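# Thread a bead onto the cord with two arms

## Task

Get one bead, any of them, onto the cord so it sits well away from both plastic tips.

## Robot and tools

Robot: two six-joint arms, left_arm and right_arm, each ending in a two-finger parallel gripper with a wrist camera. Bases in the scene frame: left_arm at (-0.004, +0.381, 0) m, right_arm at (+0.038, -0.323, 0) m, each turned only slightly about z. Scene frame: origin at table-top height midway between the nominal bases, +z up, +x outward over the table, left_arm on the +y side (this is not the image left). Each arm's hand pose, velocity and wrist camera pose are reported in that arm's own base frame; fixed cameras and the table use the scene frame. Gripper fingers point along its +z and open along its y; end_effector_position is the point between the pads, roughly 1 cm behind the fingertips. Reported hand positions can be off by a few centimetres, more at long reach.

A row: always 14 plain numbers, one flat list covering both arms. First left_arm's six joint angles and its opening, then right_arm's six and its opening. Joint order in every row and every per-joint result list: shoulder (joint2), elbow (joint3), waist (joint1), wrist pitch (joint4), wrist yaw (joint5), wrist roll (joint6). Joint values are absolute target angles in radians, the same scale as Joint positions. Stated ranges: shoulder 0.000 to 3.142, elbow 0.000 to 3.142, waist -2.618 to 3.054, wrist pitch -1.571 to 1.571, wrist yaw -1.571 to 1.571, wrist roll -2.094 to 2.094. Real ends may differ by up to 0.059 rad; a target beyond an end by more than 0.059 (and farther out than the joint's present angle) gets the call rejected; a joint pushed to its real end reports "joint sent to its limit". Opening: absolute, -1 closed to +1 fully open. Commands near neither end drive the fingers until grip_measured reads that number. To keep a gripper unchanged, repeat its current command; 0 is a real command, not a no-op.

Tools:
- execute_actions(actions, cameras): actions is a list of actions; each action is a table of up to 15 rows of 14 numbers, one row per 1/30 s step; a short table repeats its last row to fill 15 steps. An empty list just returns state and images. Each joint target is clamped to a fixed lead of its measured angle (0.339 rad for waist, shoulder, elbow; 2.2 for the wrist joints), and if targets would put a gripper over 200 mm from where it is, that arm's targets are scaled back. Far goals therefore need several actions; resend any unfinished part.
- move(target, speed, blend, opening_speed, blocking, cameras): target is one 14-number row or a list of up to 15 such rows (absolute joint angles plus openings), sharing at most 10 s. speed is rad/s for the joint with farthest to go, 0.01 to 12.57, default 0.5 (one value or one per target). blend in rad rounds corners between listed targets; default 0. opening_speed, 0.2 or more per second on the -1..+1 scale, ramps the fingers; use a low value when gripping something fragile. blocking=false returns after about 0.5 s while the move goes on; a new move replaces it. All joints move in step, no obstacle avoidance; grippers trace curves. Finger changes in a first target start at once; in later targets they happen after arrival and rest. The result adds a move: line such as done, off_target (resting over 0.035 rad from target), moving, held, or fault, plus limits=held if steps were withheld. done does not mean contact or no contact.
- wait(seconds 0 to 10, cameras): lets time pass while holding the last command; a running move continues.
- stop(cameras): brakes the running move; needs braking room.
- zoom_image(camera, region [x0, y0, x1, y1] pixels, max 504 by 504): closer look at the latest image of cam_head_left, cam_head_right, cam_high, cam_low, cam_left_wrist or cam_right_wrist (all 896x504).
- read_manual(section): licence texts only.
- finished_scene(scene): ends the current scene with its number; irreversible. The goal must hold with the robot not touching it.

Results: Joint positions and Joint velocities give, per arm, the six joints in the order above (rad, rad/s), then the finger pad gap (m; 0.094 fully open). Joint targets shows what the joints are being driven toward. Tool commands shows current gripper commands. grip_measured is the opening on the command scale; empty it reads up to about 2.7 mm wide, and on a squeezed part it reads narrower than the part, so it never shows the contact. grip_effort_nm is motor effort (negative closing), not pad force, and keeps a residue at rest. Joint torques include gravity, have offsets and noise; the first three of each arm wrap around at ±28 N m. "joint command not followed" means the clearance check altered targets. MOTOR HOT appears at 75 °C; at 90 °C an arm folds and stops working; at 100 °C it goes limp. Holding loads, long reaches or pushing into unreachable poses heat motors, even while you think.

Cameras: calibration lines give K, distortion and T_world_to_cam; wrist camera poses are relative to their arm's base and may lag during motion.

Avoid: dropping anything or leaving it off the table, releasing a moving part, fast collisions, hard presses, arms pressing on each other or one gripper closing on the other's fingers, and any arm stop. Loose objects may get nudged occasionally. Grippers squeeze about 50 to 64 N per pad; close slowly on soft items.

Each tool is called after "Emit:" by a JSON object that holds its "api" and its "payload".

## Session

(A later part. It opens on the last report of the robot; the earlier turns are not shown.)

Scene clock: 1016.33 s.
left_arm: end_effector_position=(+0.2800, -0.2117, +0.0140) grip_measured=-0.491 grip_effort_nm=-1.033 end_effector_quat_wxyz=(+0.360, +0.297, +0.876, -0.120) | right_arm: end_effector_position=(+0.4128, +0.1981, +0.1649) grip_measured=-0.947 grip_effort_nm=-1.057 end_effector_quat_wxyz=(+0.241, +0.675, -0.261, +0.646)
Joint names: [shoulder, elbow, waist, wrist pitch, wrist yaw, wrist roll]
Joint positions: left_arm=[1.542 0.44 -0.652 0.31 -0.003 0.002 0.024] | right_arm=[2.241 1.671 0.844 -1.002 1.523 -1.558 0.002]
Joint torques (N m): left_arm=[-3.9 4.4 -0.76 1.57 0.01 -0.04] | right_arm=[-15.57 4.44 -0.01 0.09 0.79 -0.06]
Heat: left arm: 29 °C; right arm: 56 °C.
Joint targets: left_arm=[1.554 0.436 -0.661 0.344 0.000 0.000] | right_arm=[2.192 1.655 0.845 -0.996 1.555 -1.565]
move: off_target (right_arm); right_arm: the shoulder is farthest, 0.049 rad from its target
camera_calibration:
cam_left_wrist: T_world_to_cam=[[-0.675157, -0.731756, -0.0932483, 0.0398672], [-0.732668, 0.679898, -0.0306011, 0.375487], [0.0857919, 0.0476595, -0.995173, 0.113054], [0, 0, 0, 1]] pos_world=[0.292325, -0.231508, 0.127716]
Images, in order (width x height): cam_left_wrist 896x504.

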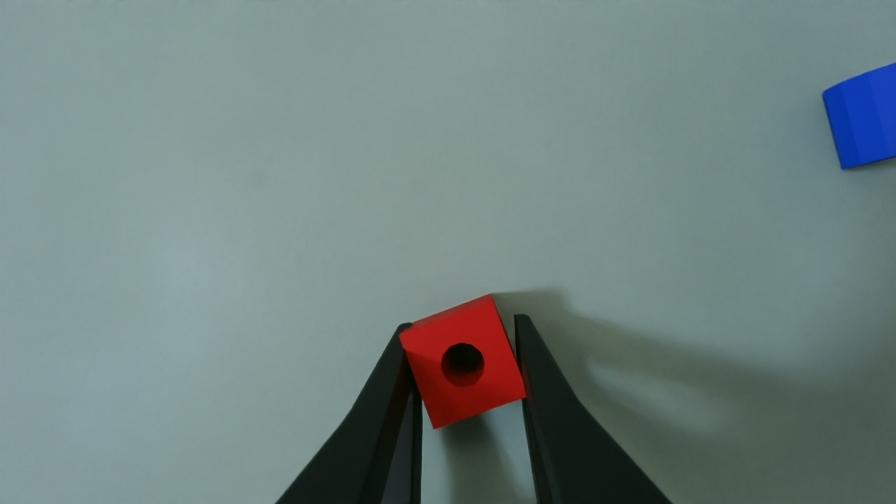

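Emit:
{"api": "move", "payload": {"target": [[1.272,0.617,-0.654,-0.074,0,0,-1,2.192,1.655,0.845,-0.996,1.555,-1.565,-1],[1.36,1.60,-0.58,-1.02,0,0,-1,2.192,1.655,1.159,-0.996,1.555,-1.565,-1],[1.886,1.874,-0.83,-0.764,0,0,-1,2.192,1.655,1.159,-0.996,1.555,-1.565,-1]], "speed": [0.4,0.7,0.6], "blend": [0.1,0.05,0], "cameras": ["cam_left_wrist","cam_low","cam_right_wrist"]}}

Scene clock: 1044.50 s.
left_arm: end_effector_position=(+0.3493, -0.3800, +0.2360) grip_measured=-0.492 grip_effort_nm=-1.033 end_effector_quat_wxyz=(+0.332, +0.377, +0.853, -0.145) | right_arm: end_effector_position=(+0.3313, +0.3160, +0.1649) grip_measured=-0.947 grip_effort_nm=-1.057 end_effector_quat_wxyz=(+0.137, +0.708, -0.152, +0.676)
Joint names: [shoulder, elbow, waist, wrist pitch, wrist yaw, wrist roll]
Joint positions: left_arm=[1.883 1.841 -0.83 -0.788 -0.002 0.002 0.024] | right_arm=[2.241 1.671 1.159 -1.002 1.523 -1.558 0.002]
Joint torques (N m): left_arm=[-9.63 8.79 0.02 1.47 0.01 -0.02] | right_arm=[-15.54 4.42 0.01 0.11 0.82 -0.05]
Heat: left arm: 29 °C; right arm: 57 °C.
Joint targets: left_arm=[1.886 1.874 -0.830 -0.764 0.000 0.000] | right_arm=[2.192 1.655 1.159 -0.996 1.555 -1.565]
move: off_target (right_arm); right_arm: the shoulder is farthest, 0.049 rad from its target
camera_calibration:
cam_left_wrist: T_world_to_cam=[[-0.797138, -0.597258, -0.088624, 0.0767779], [-0.600065, 0.799925, 0.00646735, 0.537932], [0.0670299, 0.0583355, -0.996044, 0.346955], [0, 0, 0, 1]] pos_world=[0.360741, -0.404689, 0.348908]
cam_right_wrist: T_world_to_cam=[[0.402816, 0.908422, 0.111843, -0.437092], [-0.619727, 0.180774, 0.763714, 0.0473976], [0.673556, -0.376948, 0.635792, -0.0930185], [0, 0, 0, 1]] pos_world=[0.268095, 0.353433, 0.0718281]
Images, in order (width x height): cam_low 896x504, cam_left_wrist 896x504, cam_right_wrist 896x504.

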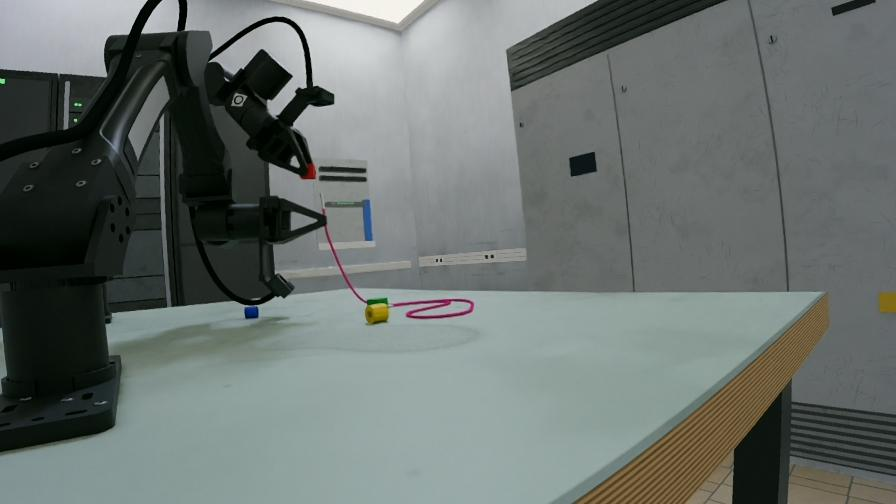

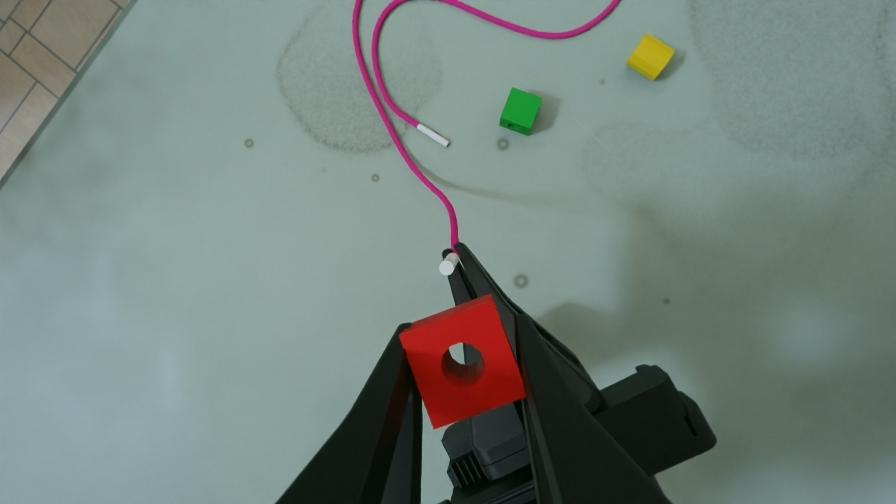

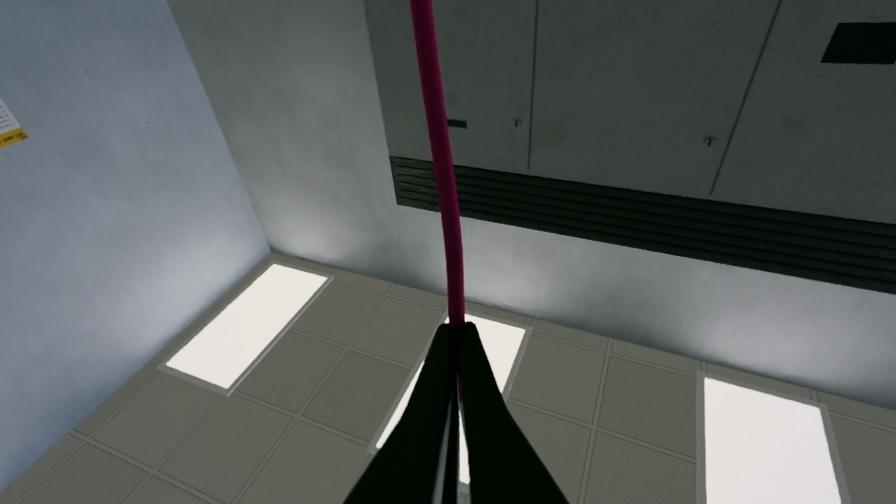

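Emit:
{"api": "zoom_image", "payload": {"camera": "cam_left_wrist", "region": [390, 220, 540, 440]}}

Emit:
{"api": "zoom_image", "payload": {"camera": "cam_low", "region": [270, 140, 370, 240]}}

Scaled by 2.291 from the camera's 896x504 image, which has a finer 1280x720 frame.

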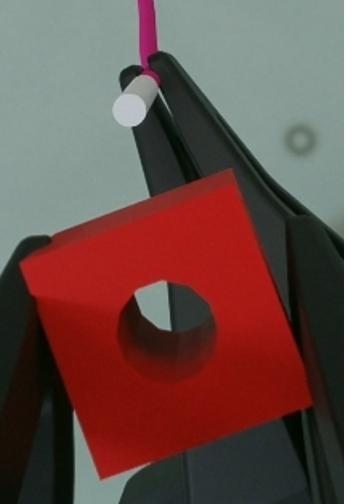

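Scaled by 5.040 from the camera's 896x504 image, which has a finer 1280x720 frame.

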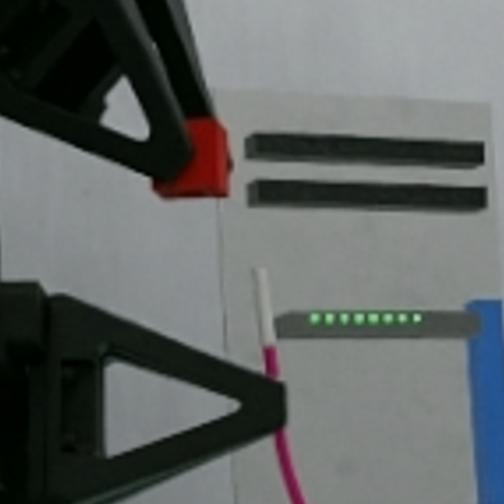

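Emit:
{"api": "move", "payload": {"target": [1.9525,1.896,-0.8125,-0.691,0,0,-1,2.192,1.655,1.159,-0.996,1.555,-1.565,-1], "speed": 0.3, "cameras": ["cam_left_wrist","cam_low"]}}

Emit:
{"api": "zoom_image", "payload": {"camera": "cam_left_wrist", "region": [390, 280, 540, 440]}}

Emit:
{"api": "zoom_image", "payload": {"camera": "cam_low", "region": [270, 140, 370, 240]}}

Scene clock: 1112.53 s.
left_arm: end_effector_position=(+0.3679, -0.3928, +0.2281) grip_measured=-0.492 grip_effort_nm=-1.028 end_effector_quat_wxyz=(+0.348, +0.370, +0.849, -0.150) | right_arm: end_effector_position=(+0.3313, +0.3160, +0.1649) grip_measured=-0.947 grip_effort_nm=-1.053 end_effector_quat_wxyz=(+0.137, +0.708, -0.152, +0.676)
Joint names: [shoulder, elbow, waist, wrist pitch, wrist yaw, wrist roll]
Joint positions: left_arm=[1.94 1.861 -0.821 -0.716 -0.002 0.002 0.024] | right_arm=[2.241 1.671 1.159 -1.002 1.523 -1.558 0.002]
Joint torques (N m): left_arm=[-9.42 9.03 0.64 1.49 0 -0.03] | right_arm=[-15.56 4.49 0.01 0.09 0.81 -0.06]
Heat: left arm: 30 °C; right arm: 57 °C.
Joint targets: left_arm=[1.952 1.896 -0.812 -0.691 0.000 0.000] | right_arm=[2.192 1.655 1.159 -0.996 1.555 -1.565]
move: off_target (right_arm); right_arm: the shoulder is farthest, 0.049 rad from its target
camera_calibration:
cam_left_wrist: T_world_to_cam=[[-0.789225, -0.607174, -0.0920037, 0.0773333], [-0.607392, 0.793879, -0.0288376, 0.567759], [0.0905492, 0.033123, -0.995341, 0.319819], [0, 0, 0, 1]] pos_world=[0.376927, -0.41437, 0.341816]
Images, in order (width x height): cam_low 896x504, cam_left_wrist 896x504.

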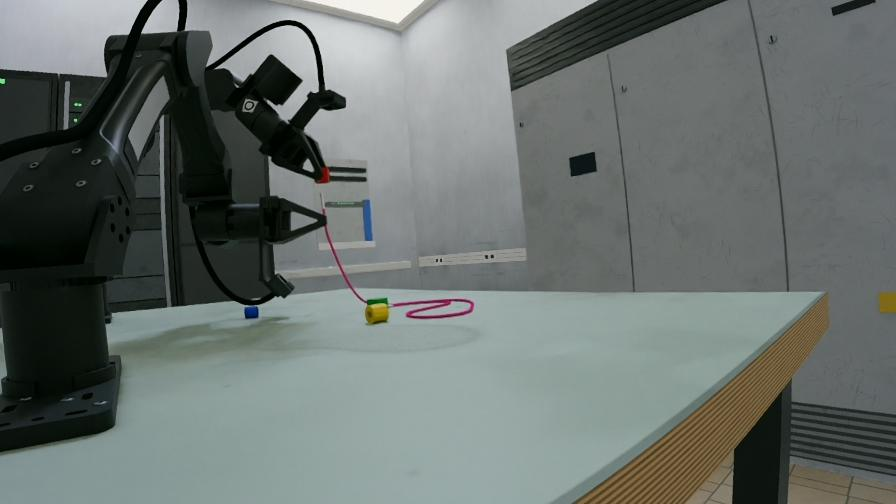

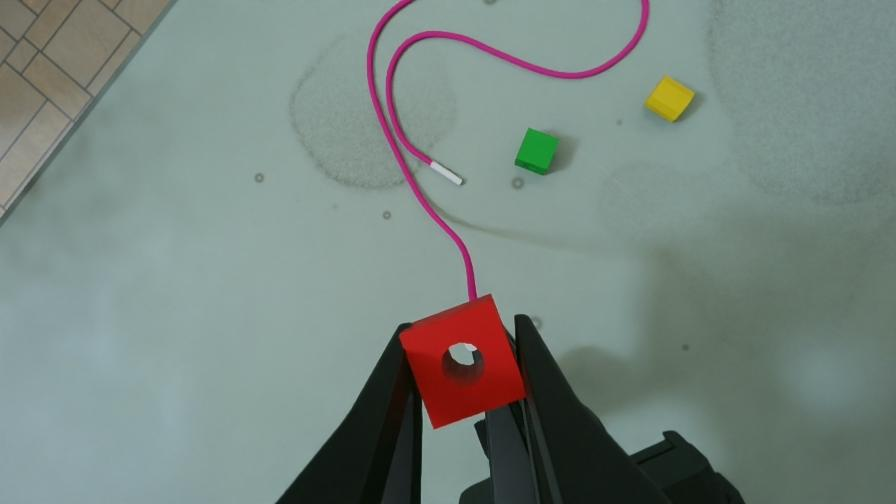

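Scaled by 3.150 from the camera's 896x504 image, which has a finer 1280x720 frame.

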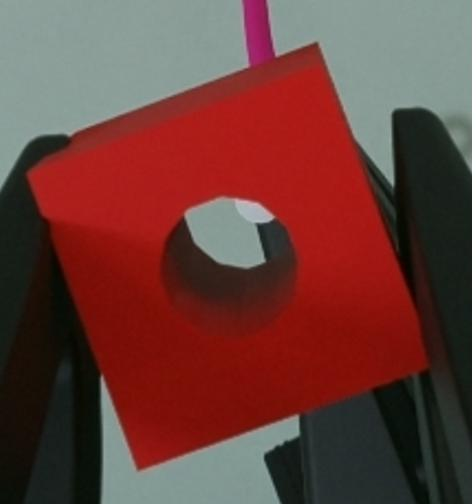

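Scaled by 5.040 from the camera's 896x504 image, which has a finer 1280x720 frame.

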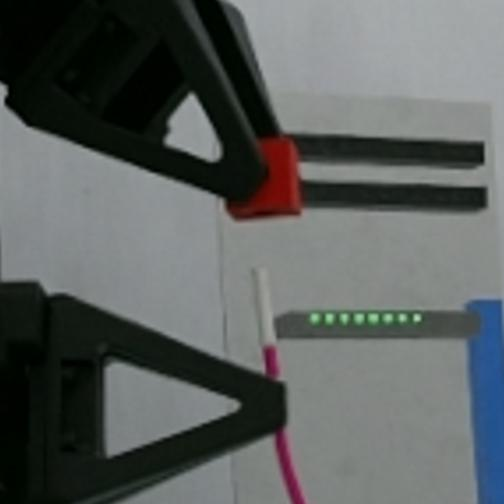

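Emit:
{"api": "move", "payload": {"target": [[1.9525,1.857,-0.8125,-0.691,0,0,-1,2.192,1.655,1.159,-0.996,1.555,-1.565,-1],[1.9525,1.756,-0.8125,-0.604,0,0,-1,2.192,1.655,1.159,-0.996,1.555,-1.565,-1]], "speed": 0.12, "cameras": ["cam_left_wrist","cam_low"]}}

Emit:
{"api": "zoom_image", "payload": {"camera": "cam_left_wrist", "region": [390, 280, 540, 440]}}

Emit:
{"api": "zoom_image", "payload": {"camera": "cam_low", "region": [270, 140, 370, 240]}}

Scene clock: 1139.87 s.
left_arm: end_effector_position=(+0.3678, -0.3926, +0.1993) grip_measured=-0.492 grip_effort_nm=-1.028 end_effector_quat_wxyz=(+0.340, +0.371, +0.851, -0.147) | right_arm: end_effector_position=(+0.3313, +0.3160, +0.1649) grip_measured=-0.947 grip_effort_nm=-1.053 end_effector_quat_wxyz=(+0.137, +0.708, -0.152, +0.676)
Joint names: [shoulder, elbow, waist, wrist pitch, wrist yaw, wrist roll]
Joint positions: left_arm=[1.94 1.758 -0.821 -0.63 -0.002 0.002 0.024] | right_arm=[2.241 1.671 1.159 -1.002 1.523 -1.558 0.002]
Joint torques (N m): left_arm=[-9.5 6.16 0.65 1.46 0 -0.03] | right_arm=[-15.54 4.48 -0.02 0.11 0.81 -0.05]
Heat: left arm: 30 °C; right arm: 58 °C.
Joint targets: left_arm=[1.952 1.756 -0.812 -0.604 0.000 0.000] | right_arm=[2.192 1.655 1.159 -0.996 1.555 -1.565]
move: off_target (right_arm); right_arm: the shoulder is farthest, 0.049 rad from its target
camera_calibration:
cam_left_wrist: T_world_to_cam=[[-0.790284, -0.606033, -0.0904199, 0.0751941], [-0.607633, 0.79413, -0.0117931, 0.56356], [0.0789522, 0.0456222, -0.995834, 0.300519], [0, 0, 0, 1]] pos_world=[0.378136, -0.415681, 0.312712]
Images, in order (width x height): cam_low 896x504, cam_left_wrist 896x504.

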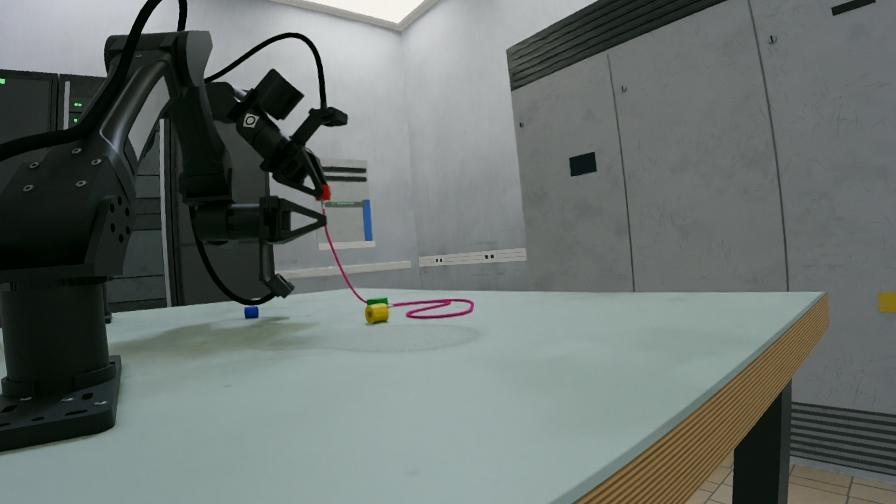

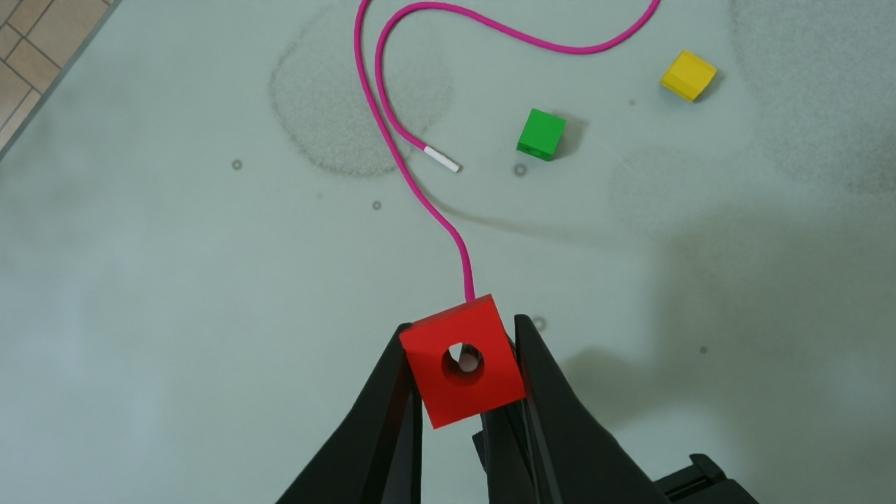

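Scaled by 3.150 from the camera's 896x504 image, which has a finer 1280x720 frame.

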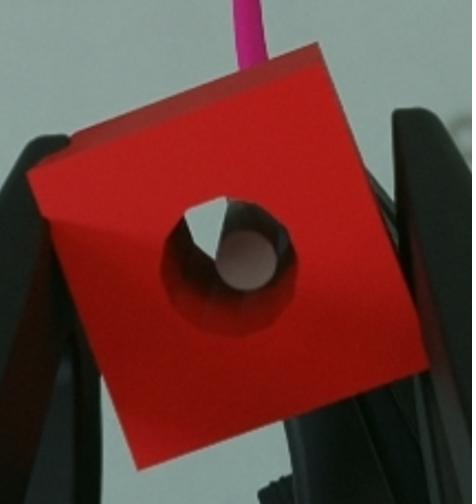

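Scaled by 5.040 from the camera's 896x504 image, which has a finer 1280x720 frame.

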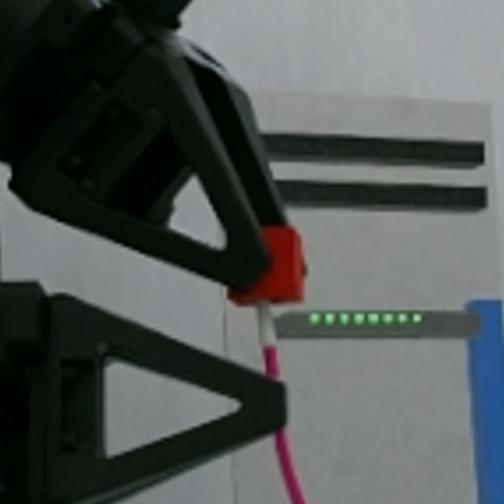

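Emit:
{"api": "move", "payload": {"target": [1.9525,1.6925,-0.8125,-0.542,0,0,-1,2.192,1.655,1.159,-0.996,1.555,-1.565,-1], "speed": 0.12, "cameras": ["cam_left_wrist","cam_low"]}}

Emit:
{"api": "zoom_image", "payload": {"camera": "cam_left_wrist", "region": [390, 280, 540, 440]}}

Emit:
{"api": "zoom_image", "payload": {"camera": "cam_low", "region": [270, 140, 370, 240]}}

Scene clock: 1154.37 s.
left_arm: end_effector_position=(+0.3678, -0.3927, +0.1830) grip_measured=-0.492 grip_effort_nm=-1.028 end_effector_quat_wxyz=(+0.339, +0.371, +0.852, -0.146) | right_arm: end_effector_position=(+0.3313, +0.3160, +0.1649) grip_measured=-0.947 grip_effort_nm=-1.057 end_effector_quat_wxyz=(+0.137, +0.708, -0.152, +0.676)
Joint names: [shoulder, elbow, waist, wrist pitch, wrist yaw, wrist roll]
Joint positions: left_arm=[1.94 1.695 -0.821 -0.569 -0.002 0.002 0.024] | right_arm=[2.241 1.671 1.159 -1.002 1.523 -1.558 0.002]
Joint torques (N m): left_arm=[-9.51 6.19 0.64 1.47 0 -0.03] | right_arm=[-15.5 4.49 0.08 0.11 0.81 -0.06]
Heat: left arm: 30 °C; right arm: 58 °C.
Joint targets: left_arm=[1.952 1.693 -0.812 -0.542 0.000 0.000] | right_arm=[2.192 1.655 1.159 -0.996 1.555 -1.565]
move: off_target (right_arm); right_arm: the shoulder is farthest, 0.049 rad from its target
camera_calibration:
cam_left_wrist: T_world_to_cam=[[-0.790393, -0.605918, -0.0902356, 0.0737823], [-0.60766, 0.794136, -0.00988427, 0.563096], [0.0776484, 0.0470201, -0.995871, 0.285266], [0, 0, 0, 1]] pos_world=[0.378337, -0.415882, 0.296312]
Images, in order (width x height): cam_low 896x504, cam_left_wrist 896x504.

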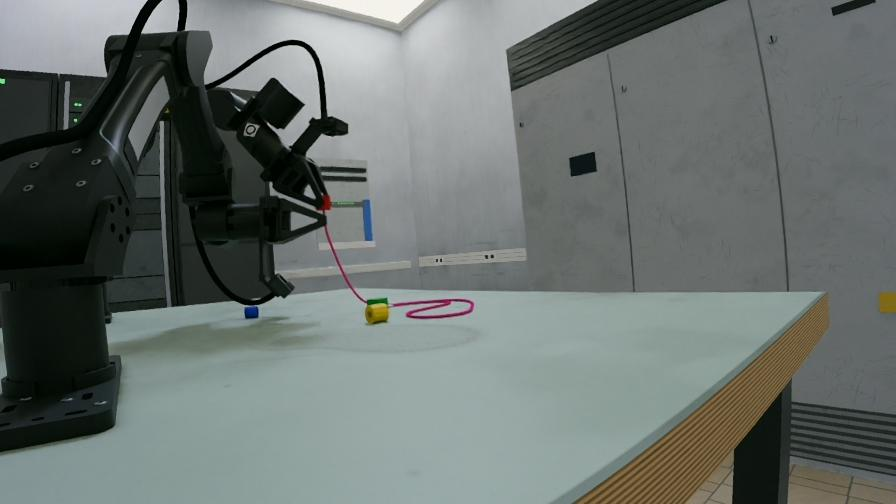

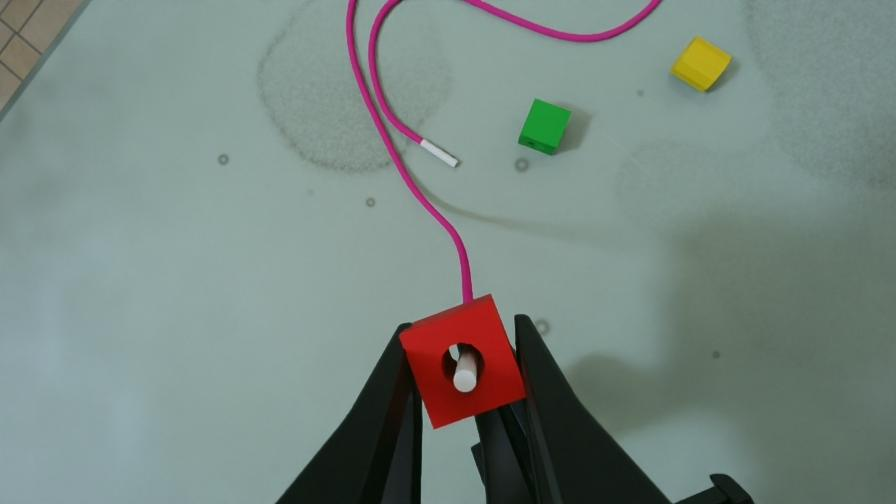

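Scaled by 3.150 from the camera's 896x504 image, which has a finer 1280x720 frame.

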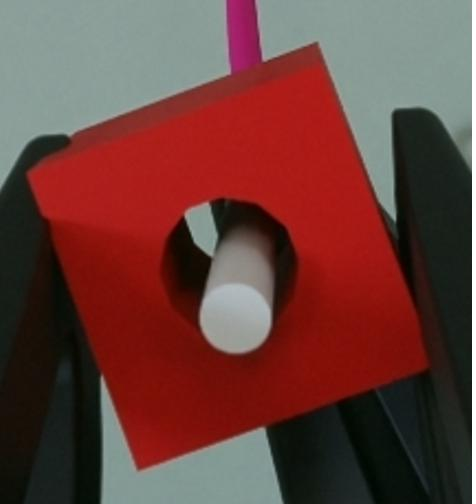

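Scaled by 5.040 from the camera's 896x504 image, which has a finer 1280x720 frame.

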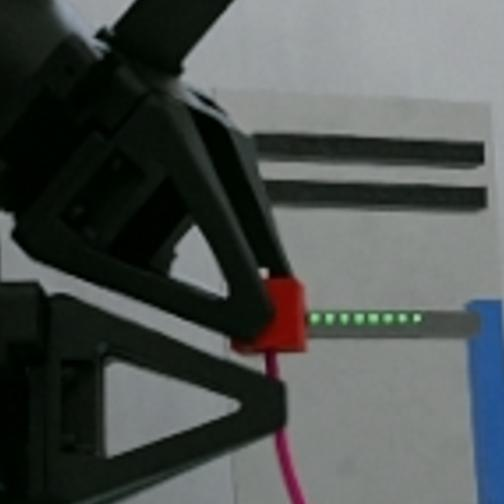

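Emit:
{"api": "move", "payload": {"target": [[1.9525,1.6745,-0.8125,-0.524,0,0,-1,2.192,1.655,1.159,-0.996,1.555,-1.565,-1],[1.9525,1.6745,-0.8125,-0.524,0,0,-0.2,2.192,1.655,1.159,-0.996,1.555,-1.565,-1]], "speed": 0.1, "opening_speed": 0.5, "cameras": ["cam_left_wrist","cam_low"]}}

Emit:
{"api": "zoom_image", "payload": {"camera": "cam_left_wrist", "region": [370, 270, 570, 450]}}

Emit:
{"api": "zoom_image", "payload": {"camera": "cam_low", "region": [270, 140, 370, 240]}}

Scene clock: 1181.77 s.
left_arm: end_effector_position=(+0.3682, -0.3930, +0.1793) grip_measured=-0.202 grip_effort_nm=0.095 end_effector_quat_wxyz=(+0.341, +0.371, +0.851, -0.147) | right_arm: end_effector_position=(+0.3313, +0.3160, +0.1649) grip_measured=-0.947 grip_effort_nm=-1.057 end_effector_quat_wxyz=(+0.137, +0.708, -0.152, +0.676)
Joint names: [shoulder, elbow, waist, wrist pitch, wrist yaw, wrist roll]
Joint positions: left_arm=[1.94 1.678 -0.821 -0.549 -0.002 0.002 0.037] | right_arm=[2.241 1.671 1.159 -1.002 1.523 -1.558 0.002]
Joint torques (N m): left_arm=[-9.52 6.12 0.65 1.47 -0.01 -0.04] | right_arm=[-15.56 4.49 -0.02 0.11 0.8 -0.06]
Heat: left arm: 29 °C; right arm: 58 °C.
Joint targets: left_arm=[1.952 1.674 -0.812 -0.524 0.000 0.000] | right_arm=[2.192 1.655 1.159 -0.996 1.555 -1.565]
move: off_target (right_arm); right_arm: the shoulder is farthest, 0.049 rad from its target
camera_calibration:
cam_left_wrist: T_world_to_cam=[[-0.790223, -0.606111, -0.0904257, 0.0733868], [-0.607621, 0.794121, -0.0129369, 0.564071], [0.0796502, 0.0447215, -0.995819, 0.27995], [0, 0, 0, 1]] pos_world=[0.378435, -0.41598, 0.292712]
Images, in order (width x height): cam_low 896x504, cam_left_wrist 896x504.

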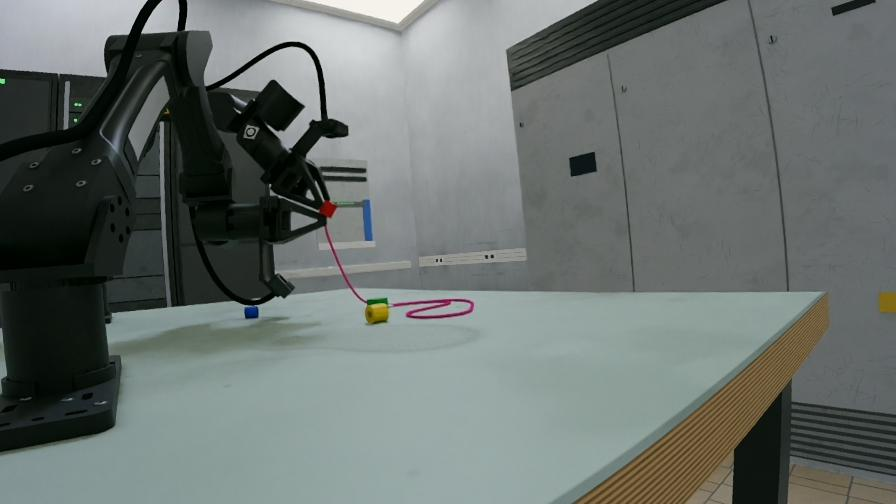

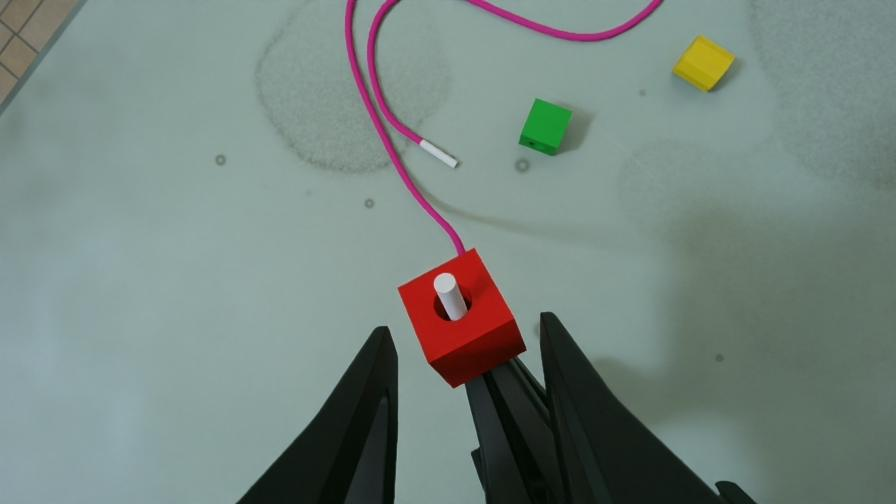

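Scaled by 2.520 from the camera's 896x504 image, which has a finer 1280x720 frame.

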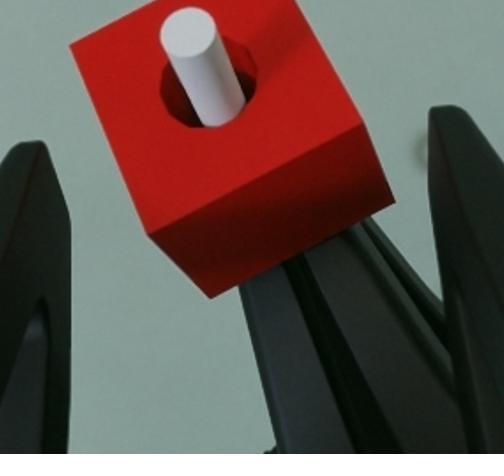

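Scaled by 5.040 from the camera's 896x504 image, which has a finer 1280x720 frame.

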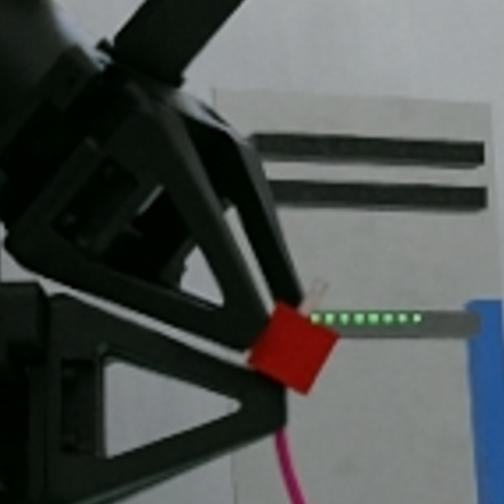

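Emit:
{"api": "move", "payload": {"target": [2.110,2.045,-0.8125,-0.8125,0,0,-0.2,2.192,1.655,1.159,-0.996,1.555,-1.565,-1], "speed": 0.2, "cameras": ["cam_left_wrist","cam_low"]}}

Emit:
{"api": "zoom_image", "payload": {"camera": "cam_left_wrist", "region": [370, 270, 570, 450]}}

Emit:
{"api": "zoom_image", "payload": {"camera": "cam_low", "region": [270, 140, 370, 240]}}

Scene clock: 1335.40 s.
left_arm: end_effector_position=(+0.3795, -0.4052, +0.1958) grip_measured=-0.202 grip_effort_nm=0.095 end_effector_quat_wxyz=(+0.306, +0.377, +0.864, -0.132) | right_arm: end_effector_position=(+0.3313, +0.3161, +0.1649) grip_measured=-0.947 grip_effort_nm=-1.057 end_effector_quat_wxyz=(+0.137, +0.708, -0.152, +0.676)
Joint names: [shoulder, elbow, waist, wrist pitch, wrist yaw, wrist roll]
Joint positions: left_arm=[2.088 2.011 -0.821 -0.816 -0.002 0.002 0.038] | right_arm=[2.241 1.671 1.159 -1.002 1.522 -1.558 0.002]
Joint torques (N m): left_arm=[-9.81 8.8 0.64 1.2 0 -0.03] | right_arm=[-15.54 4.42 0.01 0.11 0.81 -0.06]
Heat: left arm: 29 °C; right arm: 59 °C.
Joint targets: left_arm=[2.110 2.045 -0.812 -0.813 0.000 0.000] | right_arm=[2.192 1.655 1.159 -0.996 1.555 -1.565]
move: off_target (right_arm); right_arm: the shoulder is farthest, 0.049 rad from its target
camera_calibration:
cam_left_wrist: T_world_to_cam=[[-0.79485, -0.601215, -0.0821846, 0.078561], [-0.606328, 0.792279, 0.0682613, 0.56379], [0.0240735, 0.104088, -0.994277, 0.340869], [0, 0, 0, 1]] pos_world=[0.39608, -0.434928, 0.30689]
Images, in order (width x height): cam_low 896x504, cam_left_wrist 896x504.

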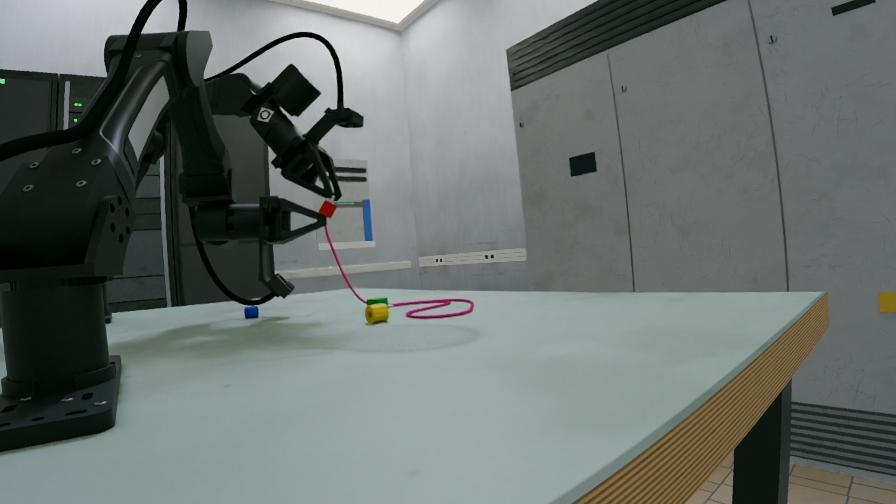

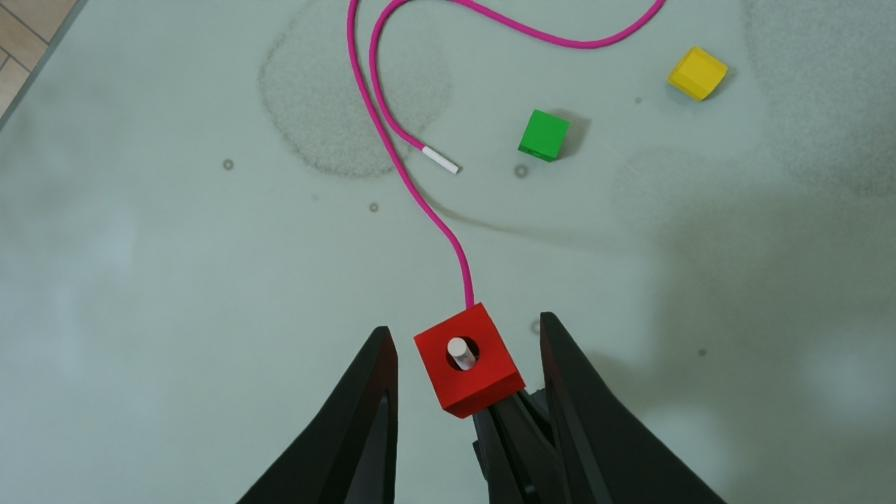

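Scaled by 2.520 from the camera's 896x504 image, which has a finer 1280x720 frame.

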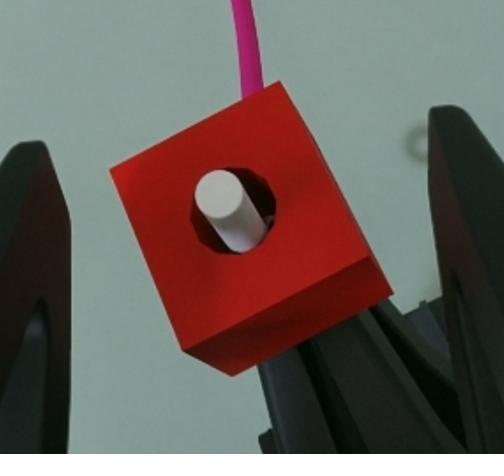

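Scaled by 5.040 from the camera's 896x504 image, which has a finer 1280x720 frame.

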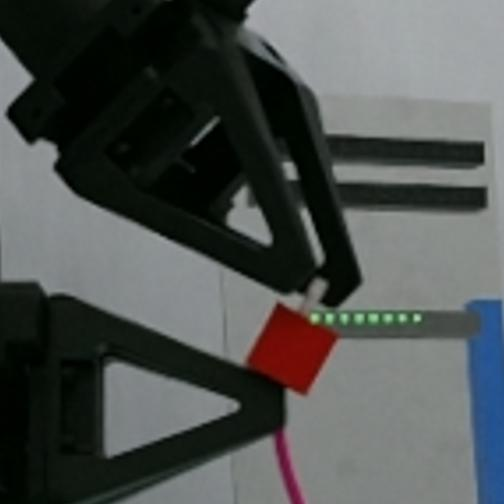

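Emit:
{"api": "move", "payload": {"target": [2.110,1.987,-0.8125,-0.770,0,0,-0.2,2.192,1.655,1.159,-0.996,1.555,-1.565,-1], "speed": 0.1, "cameras": ["cam_left_wrist","cam_low"]}}

Emit:
{"api": "zoom_image", "payload": {"camera": "cam_low", "region": [290, 160, 360, 230]}}

Scene clock: 1355.60 s.
left_arm: end_effector_position=(+0.3803, -0.4060, +0.1905) grip_measured=-0.202 grip_effort_nm=0.095 end_effector_quat_wxyz=(+0.306, +0.377, +0.864, -0.132) | right_arm: end_effector_position=(+0.3313, +0.3161, +0.1649) grip_measured=-0.947 grip_effort_nm=-1.057 end_effector_quat_wxyz=(+0.137, +0.708, -0.152, +0.676)
Joint names: [shoulder, elbow, waist, wrist pitch, wrist yaw, wrist roll]
Joint positions: left_arm=[2.088 1.989 -0.821 -0.793 -0.002 0.002 0.038] | right_arm=[2.241 1.671 1.159 -1.002 1.522 -1.558 0.002]
Joint torques (N m): left_arm=[-9.87 6.01 0.66 1.37 0 -0.03] | right_arm=[-15.54 4.41 -0.03 0.1 0.81 -0.05]
Heat: left arm: 28 °C; right arm: 59 °C.
Joint targets: left_arm=[2.110 1.987 -0.812 -0.770 0.000 0.000] | right_arm=[2.192 1.655 1.159 -0.996 1.555 -1.565]
move: off_target (right_arm); right_arm: the shoulder is farthest, 0.049 rad from its target
camera_calibration:
cam_left_wrist: T_world_to_cam=[[-0.794787, -0.601284, -0.0822846, 0.0782166], [-0.606378, 0.792343, 0.0670615, 0.5654], [0.0248746, 0.103195, -0.99435, 0.334963], [0, 0, 0, 1]] pos_world=[0.39668, -0.435527, 0.30159]
Images, in order (width x height): cam_low 896x504, cam_left_wrist 896x504.

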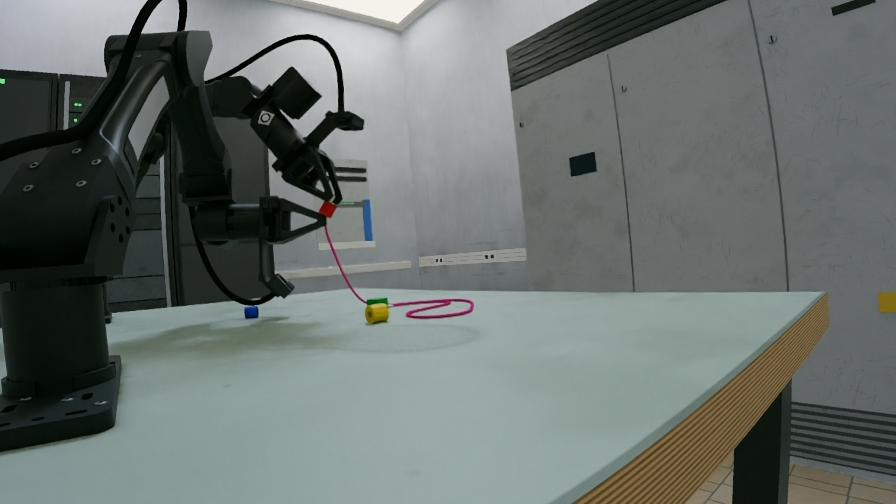

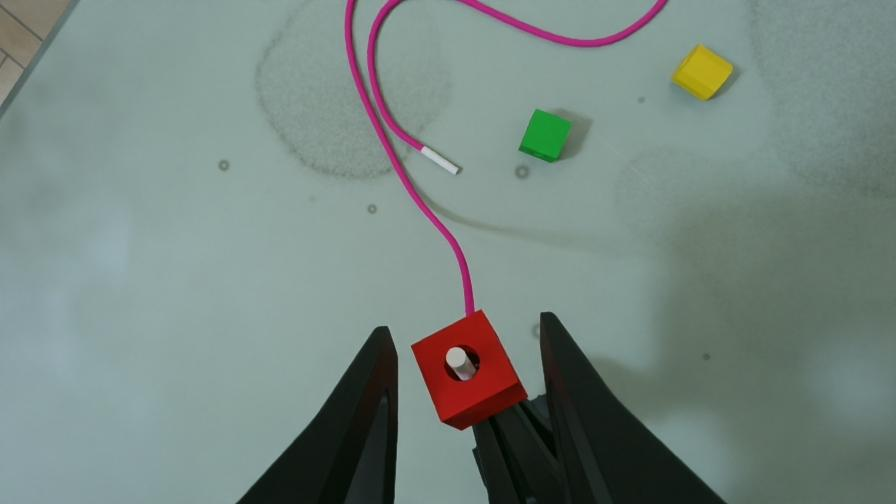

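Scaled by 7.200 from the camera's 896x504 image, which has a finer 1280x720 frame.

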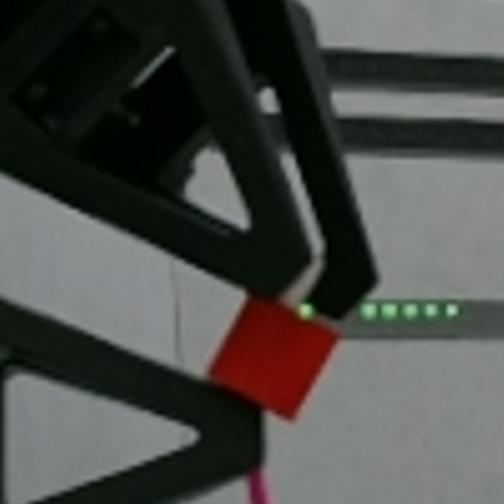

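Emit:
{"api": "move", "payload": {"target": [2.110,1.987,-0.8125,-0.770,0,0,-1,2.192,1.655,1.159,-0.996,1.555,-1.565,-1], "opening_speed": 0.6, "cameras": ["cam_left_wrist","cam_low"]}}

Emit:
{"api": "zoom_image", "payload": {"camera": "cam_low", "region": [290, 160, 360, 230]}}

Emit:
{"api": "zoom_image", "payload": {"camera": "cam_left_wrist", "region": [370, 270, 570, 450]}}

Scene clock: 1369.77 s.
left_arm: end_effector_position=(+0.3798, -0.4077, +0.1912) grip_measured=-0.956 grip_effort_nm=-0.969 end_effector_quat_wxyz=(+0.307, +0.377, +0.863, -0.135) | right_arm: end_effector_position=(+0.3314, +0.3162, +0.1649) grip_measured=-0.947 grip_effort_nm=-1.057 end_effector_quat_wxyz=(+0.136, +0.708, -0.153, +0.676)
Joint names: [shoulder, elbow, waist, wrist pitch, wrist yaw, wrist roll]
Joint positions: left_arm=[2.088 1.989 -0.822 -0.788 0.003 0.002 0.002] | right_arm=[2.241 1.671 1.159 -1 1.522 -1.558 0.002]
Joint torques (N m): left_arm=[-9.84 6.04 0.73 1.34 -0.03 -0.03] | right_arm=[-15.57 4.41 0.05 0.1 0.82 -0.05]
Heat: left arm: 29 °C; right arm: 59 °C.
Joint targets: left_arm=[2.110 1.987 -0.813 -0.770 0.000 0.000] | right_arm=[2.192 1.655 1.159 -0.996 1.555 -1.565]
move: off_target (right_arm); right_arm: the shoulder is farthest, 0.049 rad from its target
camera_calibration:
cam_left_wrist: T_world_to_cam=[[-0.797329, -0.598356, -0.0789793, 0.0783595], [-0.603002, 0.795313, 0.0621797, 0.567216], [0.0256077, 0.0972024, -0.994935, 0.333262], [0, 0, 0, 1]] pos_world=[0.395977, -0.436621, 0.302494]
Images, in order (width x height): cam_low 896x504, cam_left_wrist 896x504.

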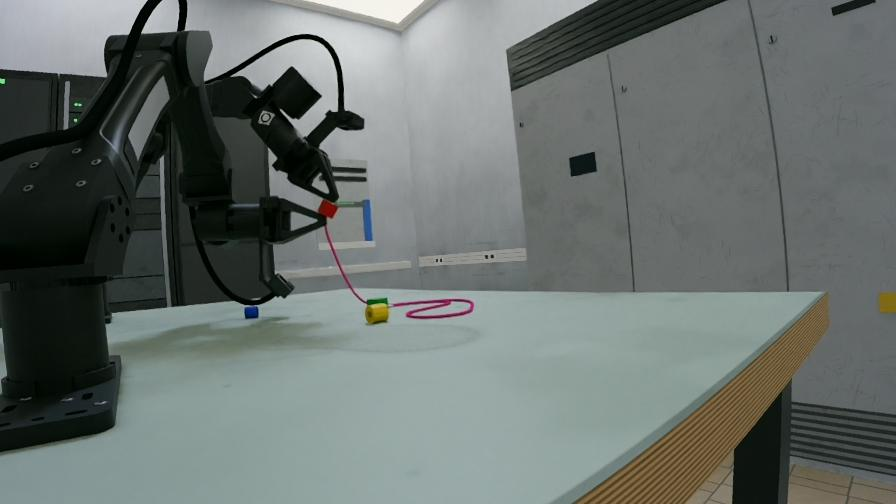

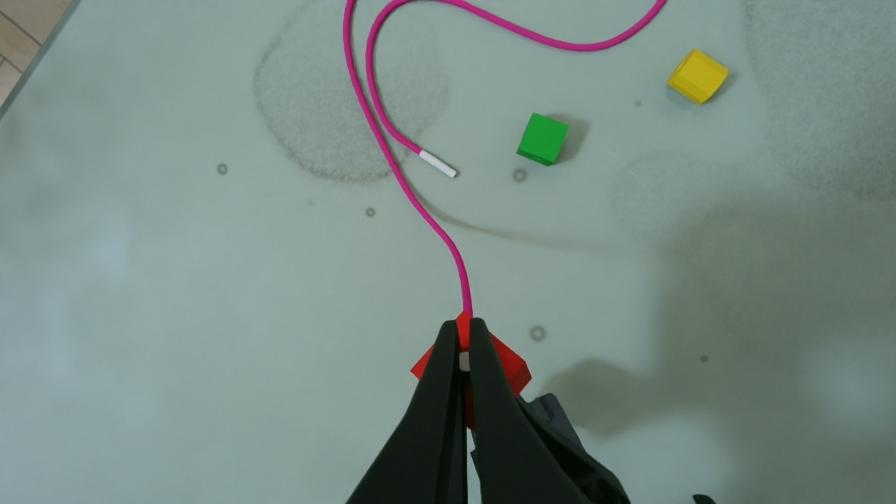

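Scaled by 7.200 from the camera's 896x504 image, which has a finer 1280x720 frame.

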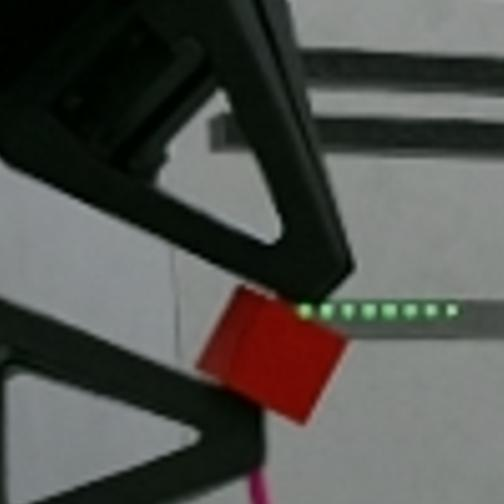

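Scaled by 2.520 from the camera's 896x504 image, which has a finer 1280x720 frame.

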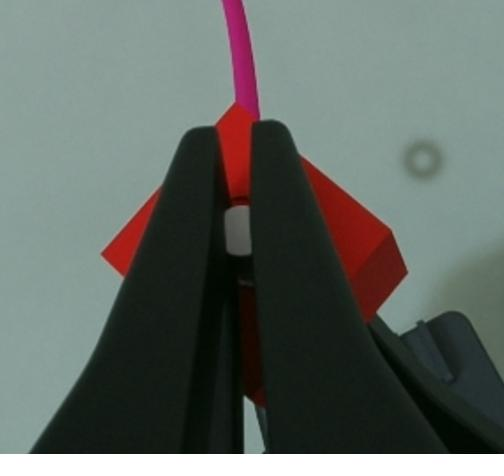

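Emit:
{"api": "move", "payload": {"target": [2.110,1.987,-0.8125,-0.770,0,0,-1,2.192,1.655,1.159,-0.996,1.555,-1.565,-0.90], "opening_speed": 0.3, "cameras": ["cam_low"]}}

Emit:
{"api": "zoom_image", "payload": {"camera": "cam_low", "region": [290, 160, 360, 230]}}

Scene clock: 1426.27 s.
left_arm: end_effector_position=(+0.3798, -0.4077, +0.1912) grip_measured=-0.959 grip_effort_nm=-1.028 end_effector_quat_wxyz=(+0.307, +0.377, +0.863, -0.135) | right_arm: end_effector_position=(+0.3314, +0.3162, +0.1649) grip_measured=-0.900 grip_effort_nm=-0.032 end_effector_quat_wxyz=(+0.136, +0.708, -0.153, +0.676)
Joint names: [shoulder, elbow, waist, wrist pitch, wrist yaw, wrist roll]
Joint positions: left_arm=[2.088 1.989 -0.822 -0.788 0.003 0.002 0.002] | right_arm=[2.241 1.671 1.159 -1 1.522 -1.558 0.005]
Joint torques (N m): left_arm=[-9.84 6.02 0.72 1.34 -0.05 -0.03] | right_arm=[-15.54 4.48 -0.01 0.08 0.79 -0.06]
Heat: left arm: 29 °C; right arm: 60 °C.
Joint targets: left_arm=[2.110 1.987 -0.813 -0.770 0.000 0.000] | right_arm=[2.192 1.655 1.159 -0.996 1.555 -1.565]
move: off_target (right_arm); right_arm: the shoulder is farthest, 0.049 rad from its target
Images, in order (width x height): cam_low 896x504.

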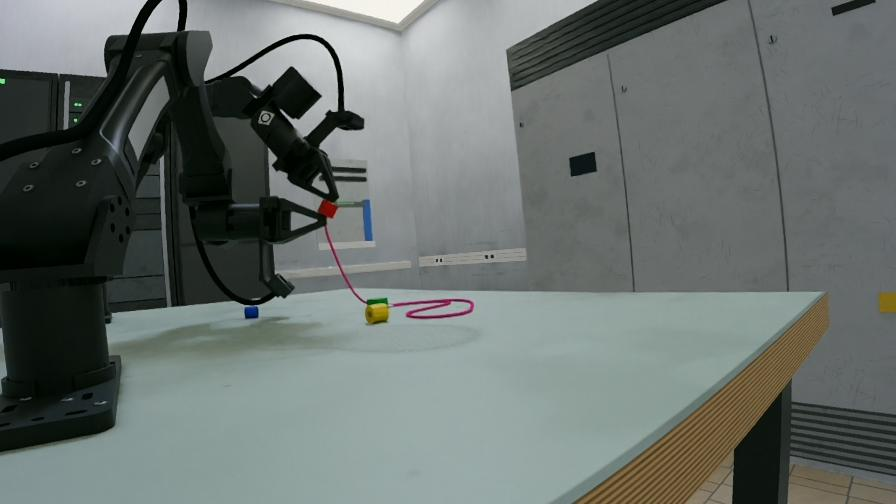

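Scaled by 7.200 from the camera's 896x504 image, which has a finer 1280x720 frame.

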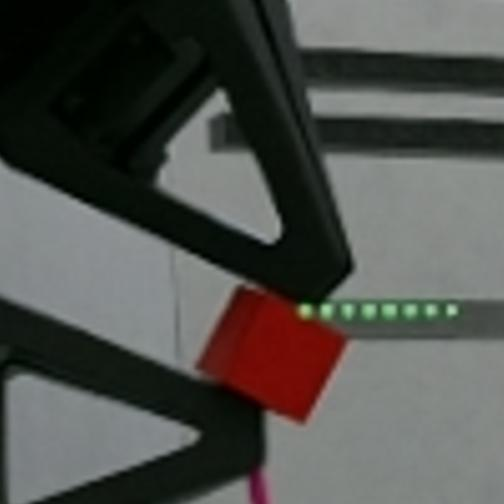

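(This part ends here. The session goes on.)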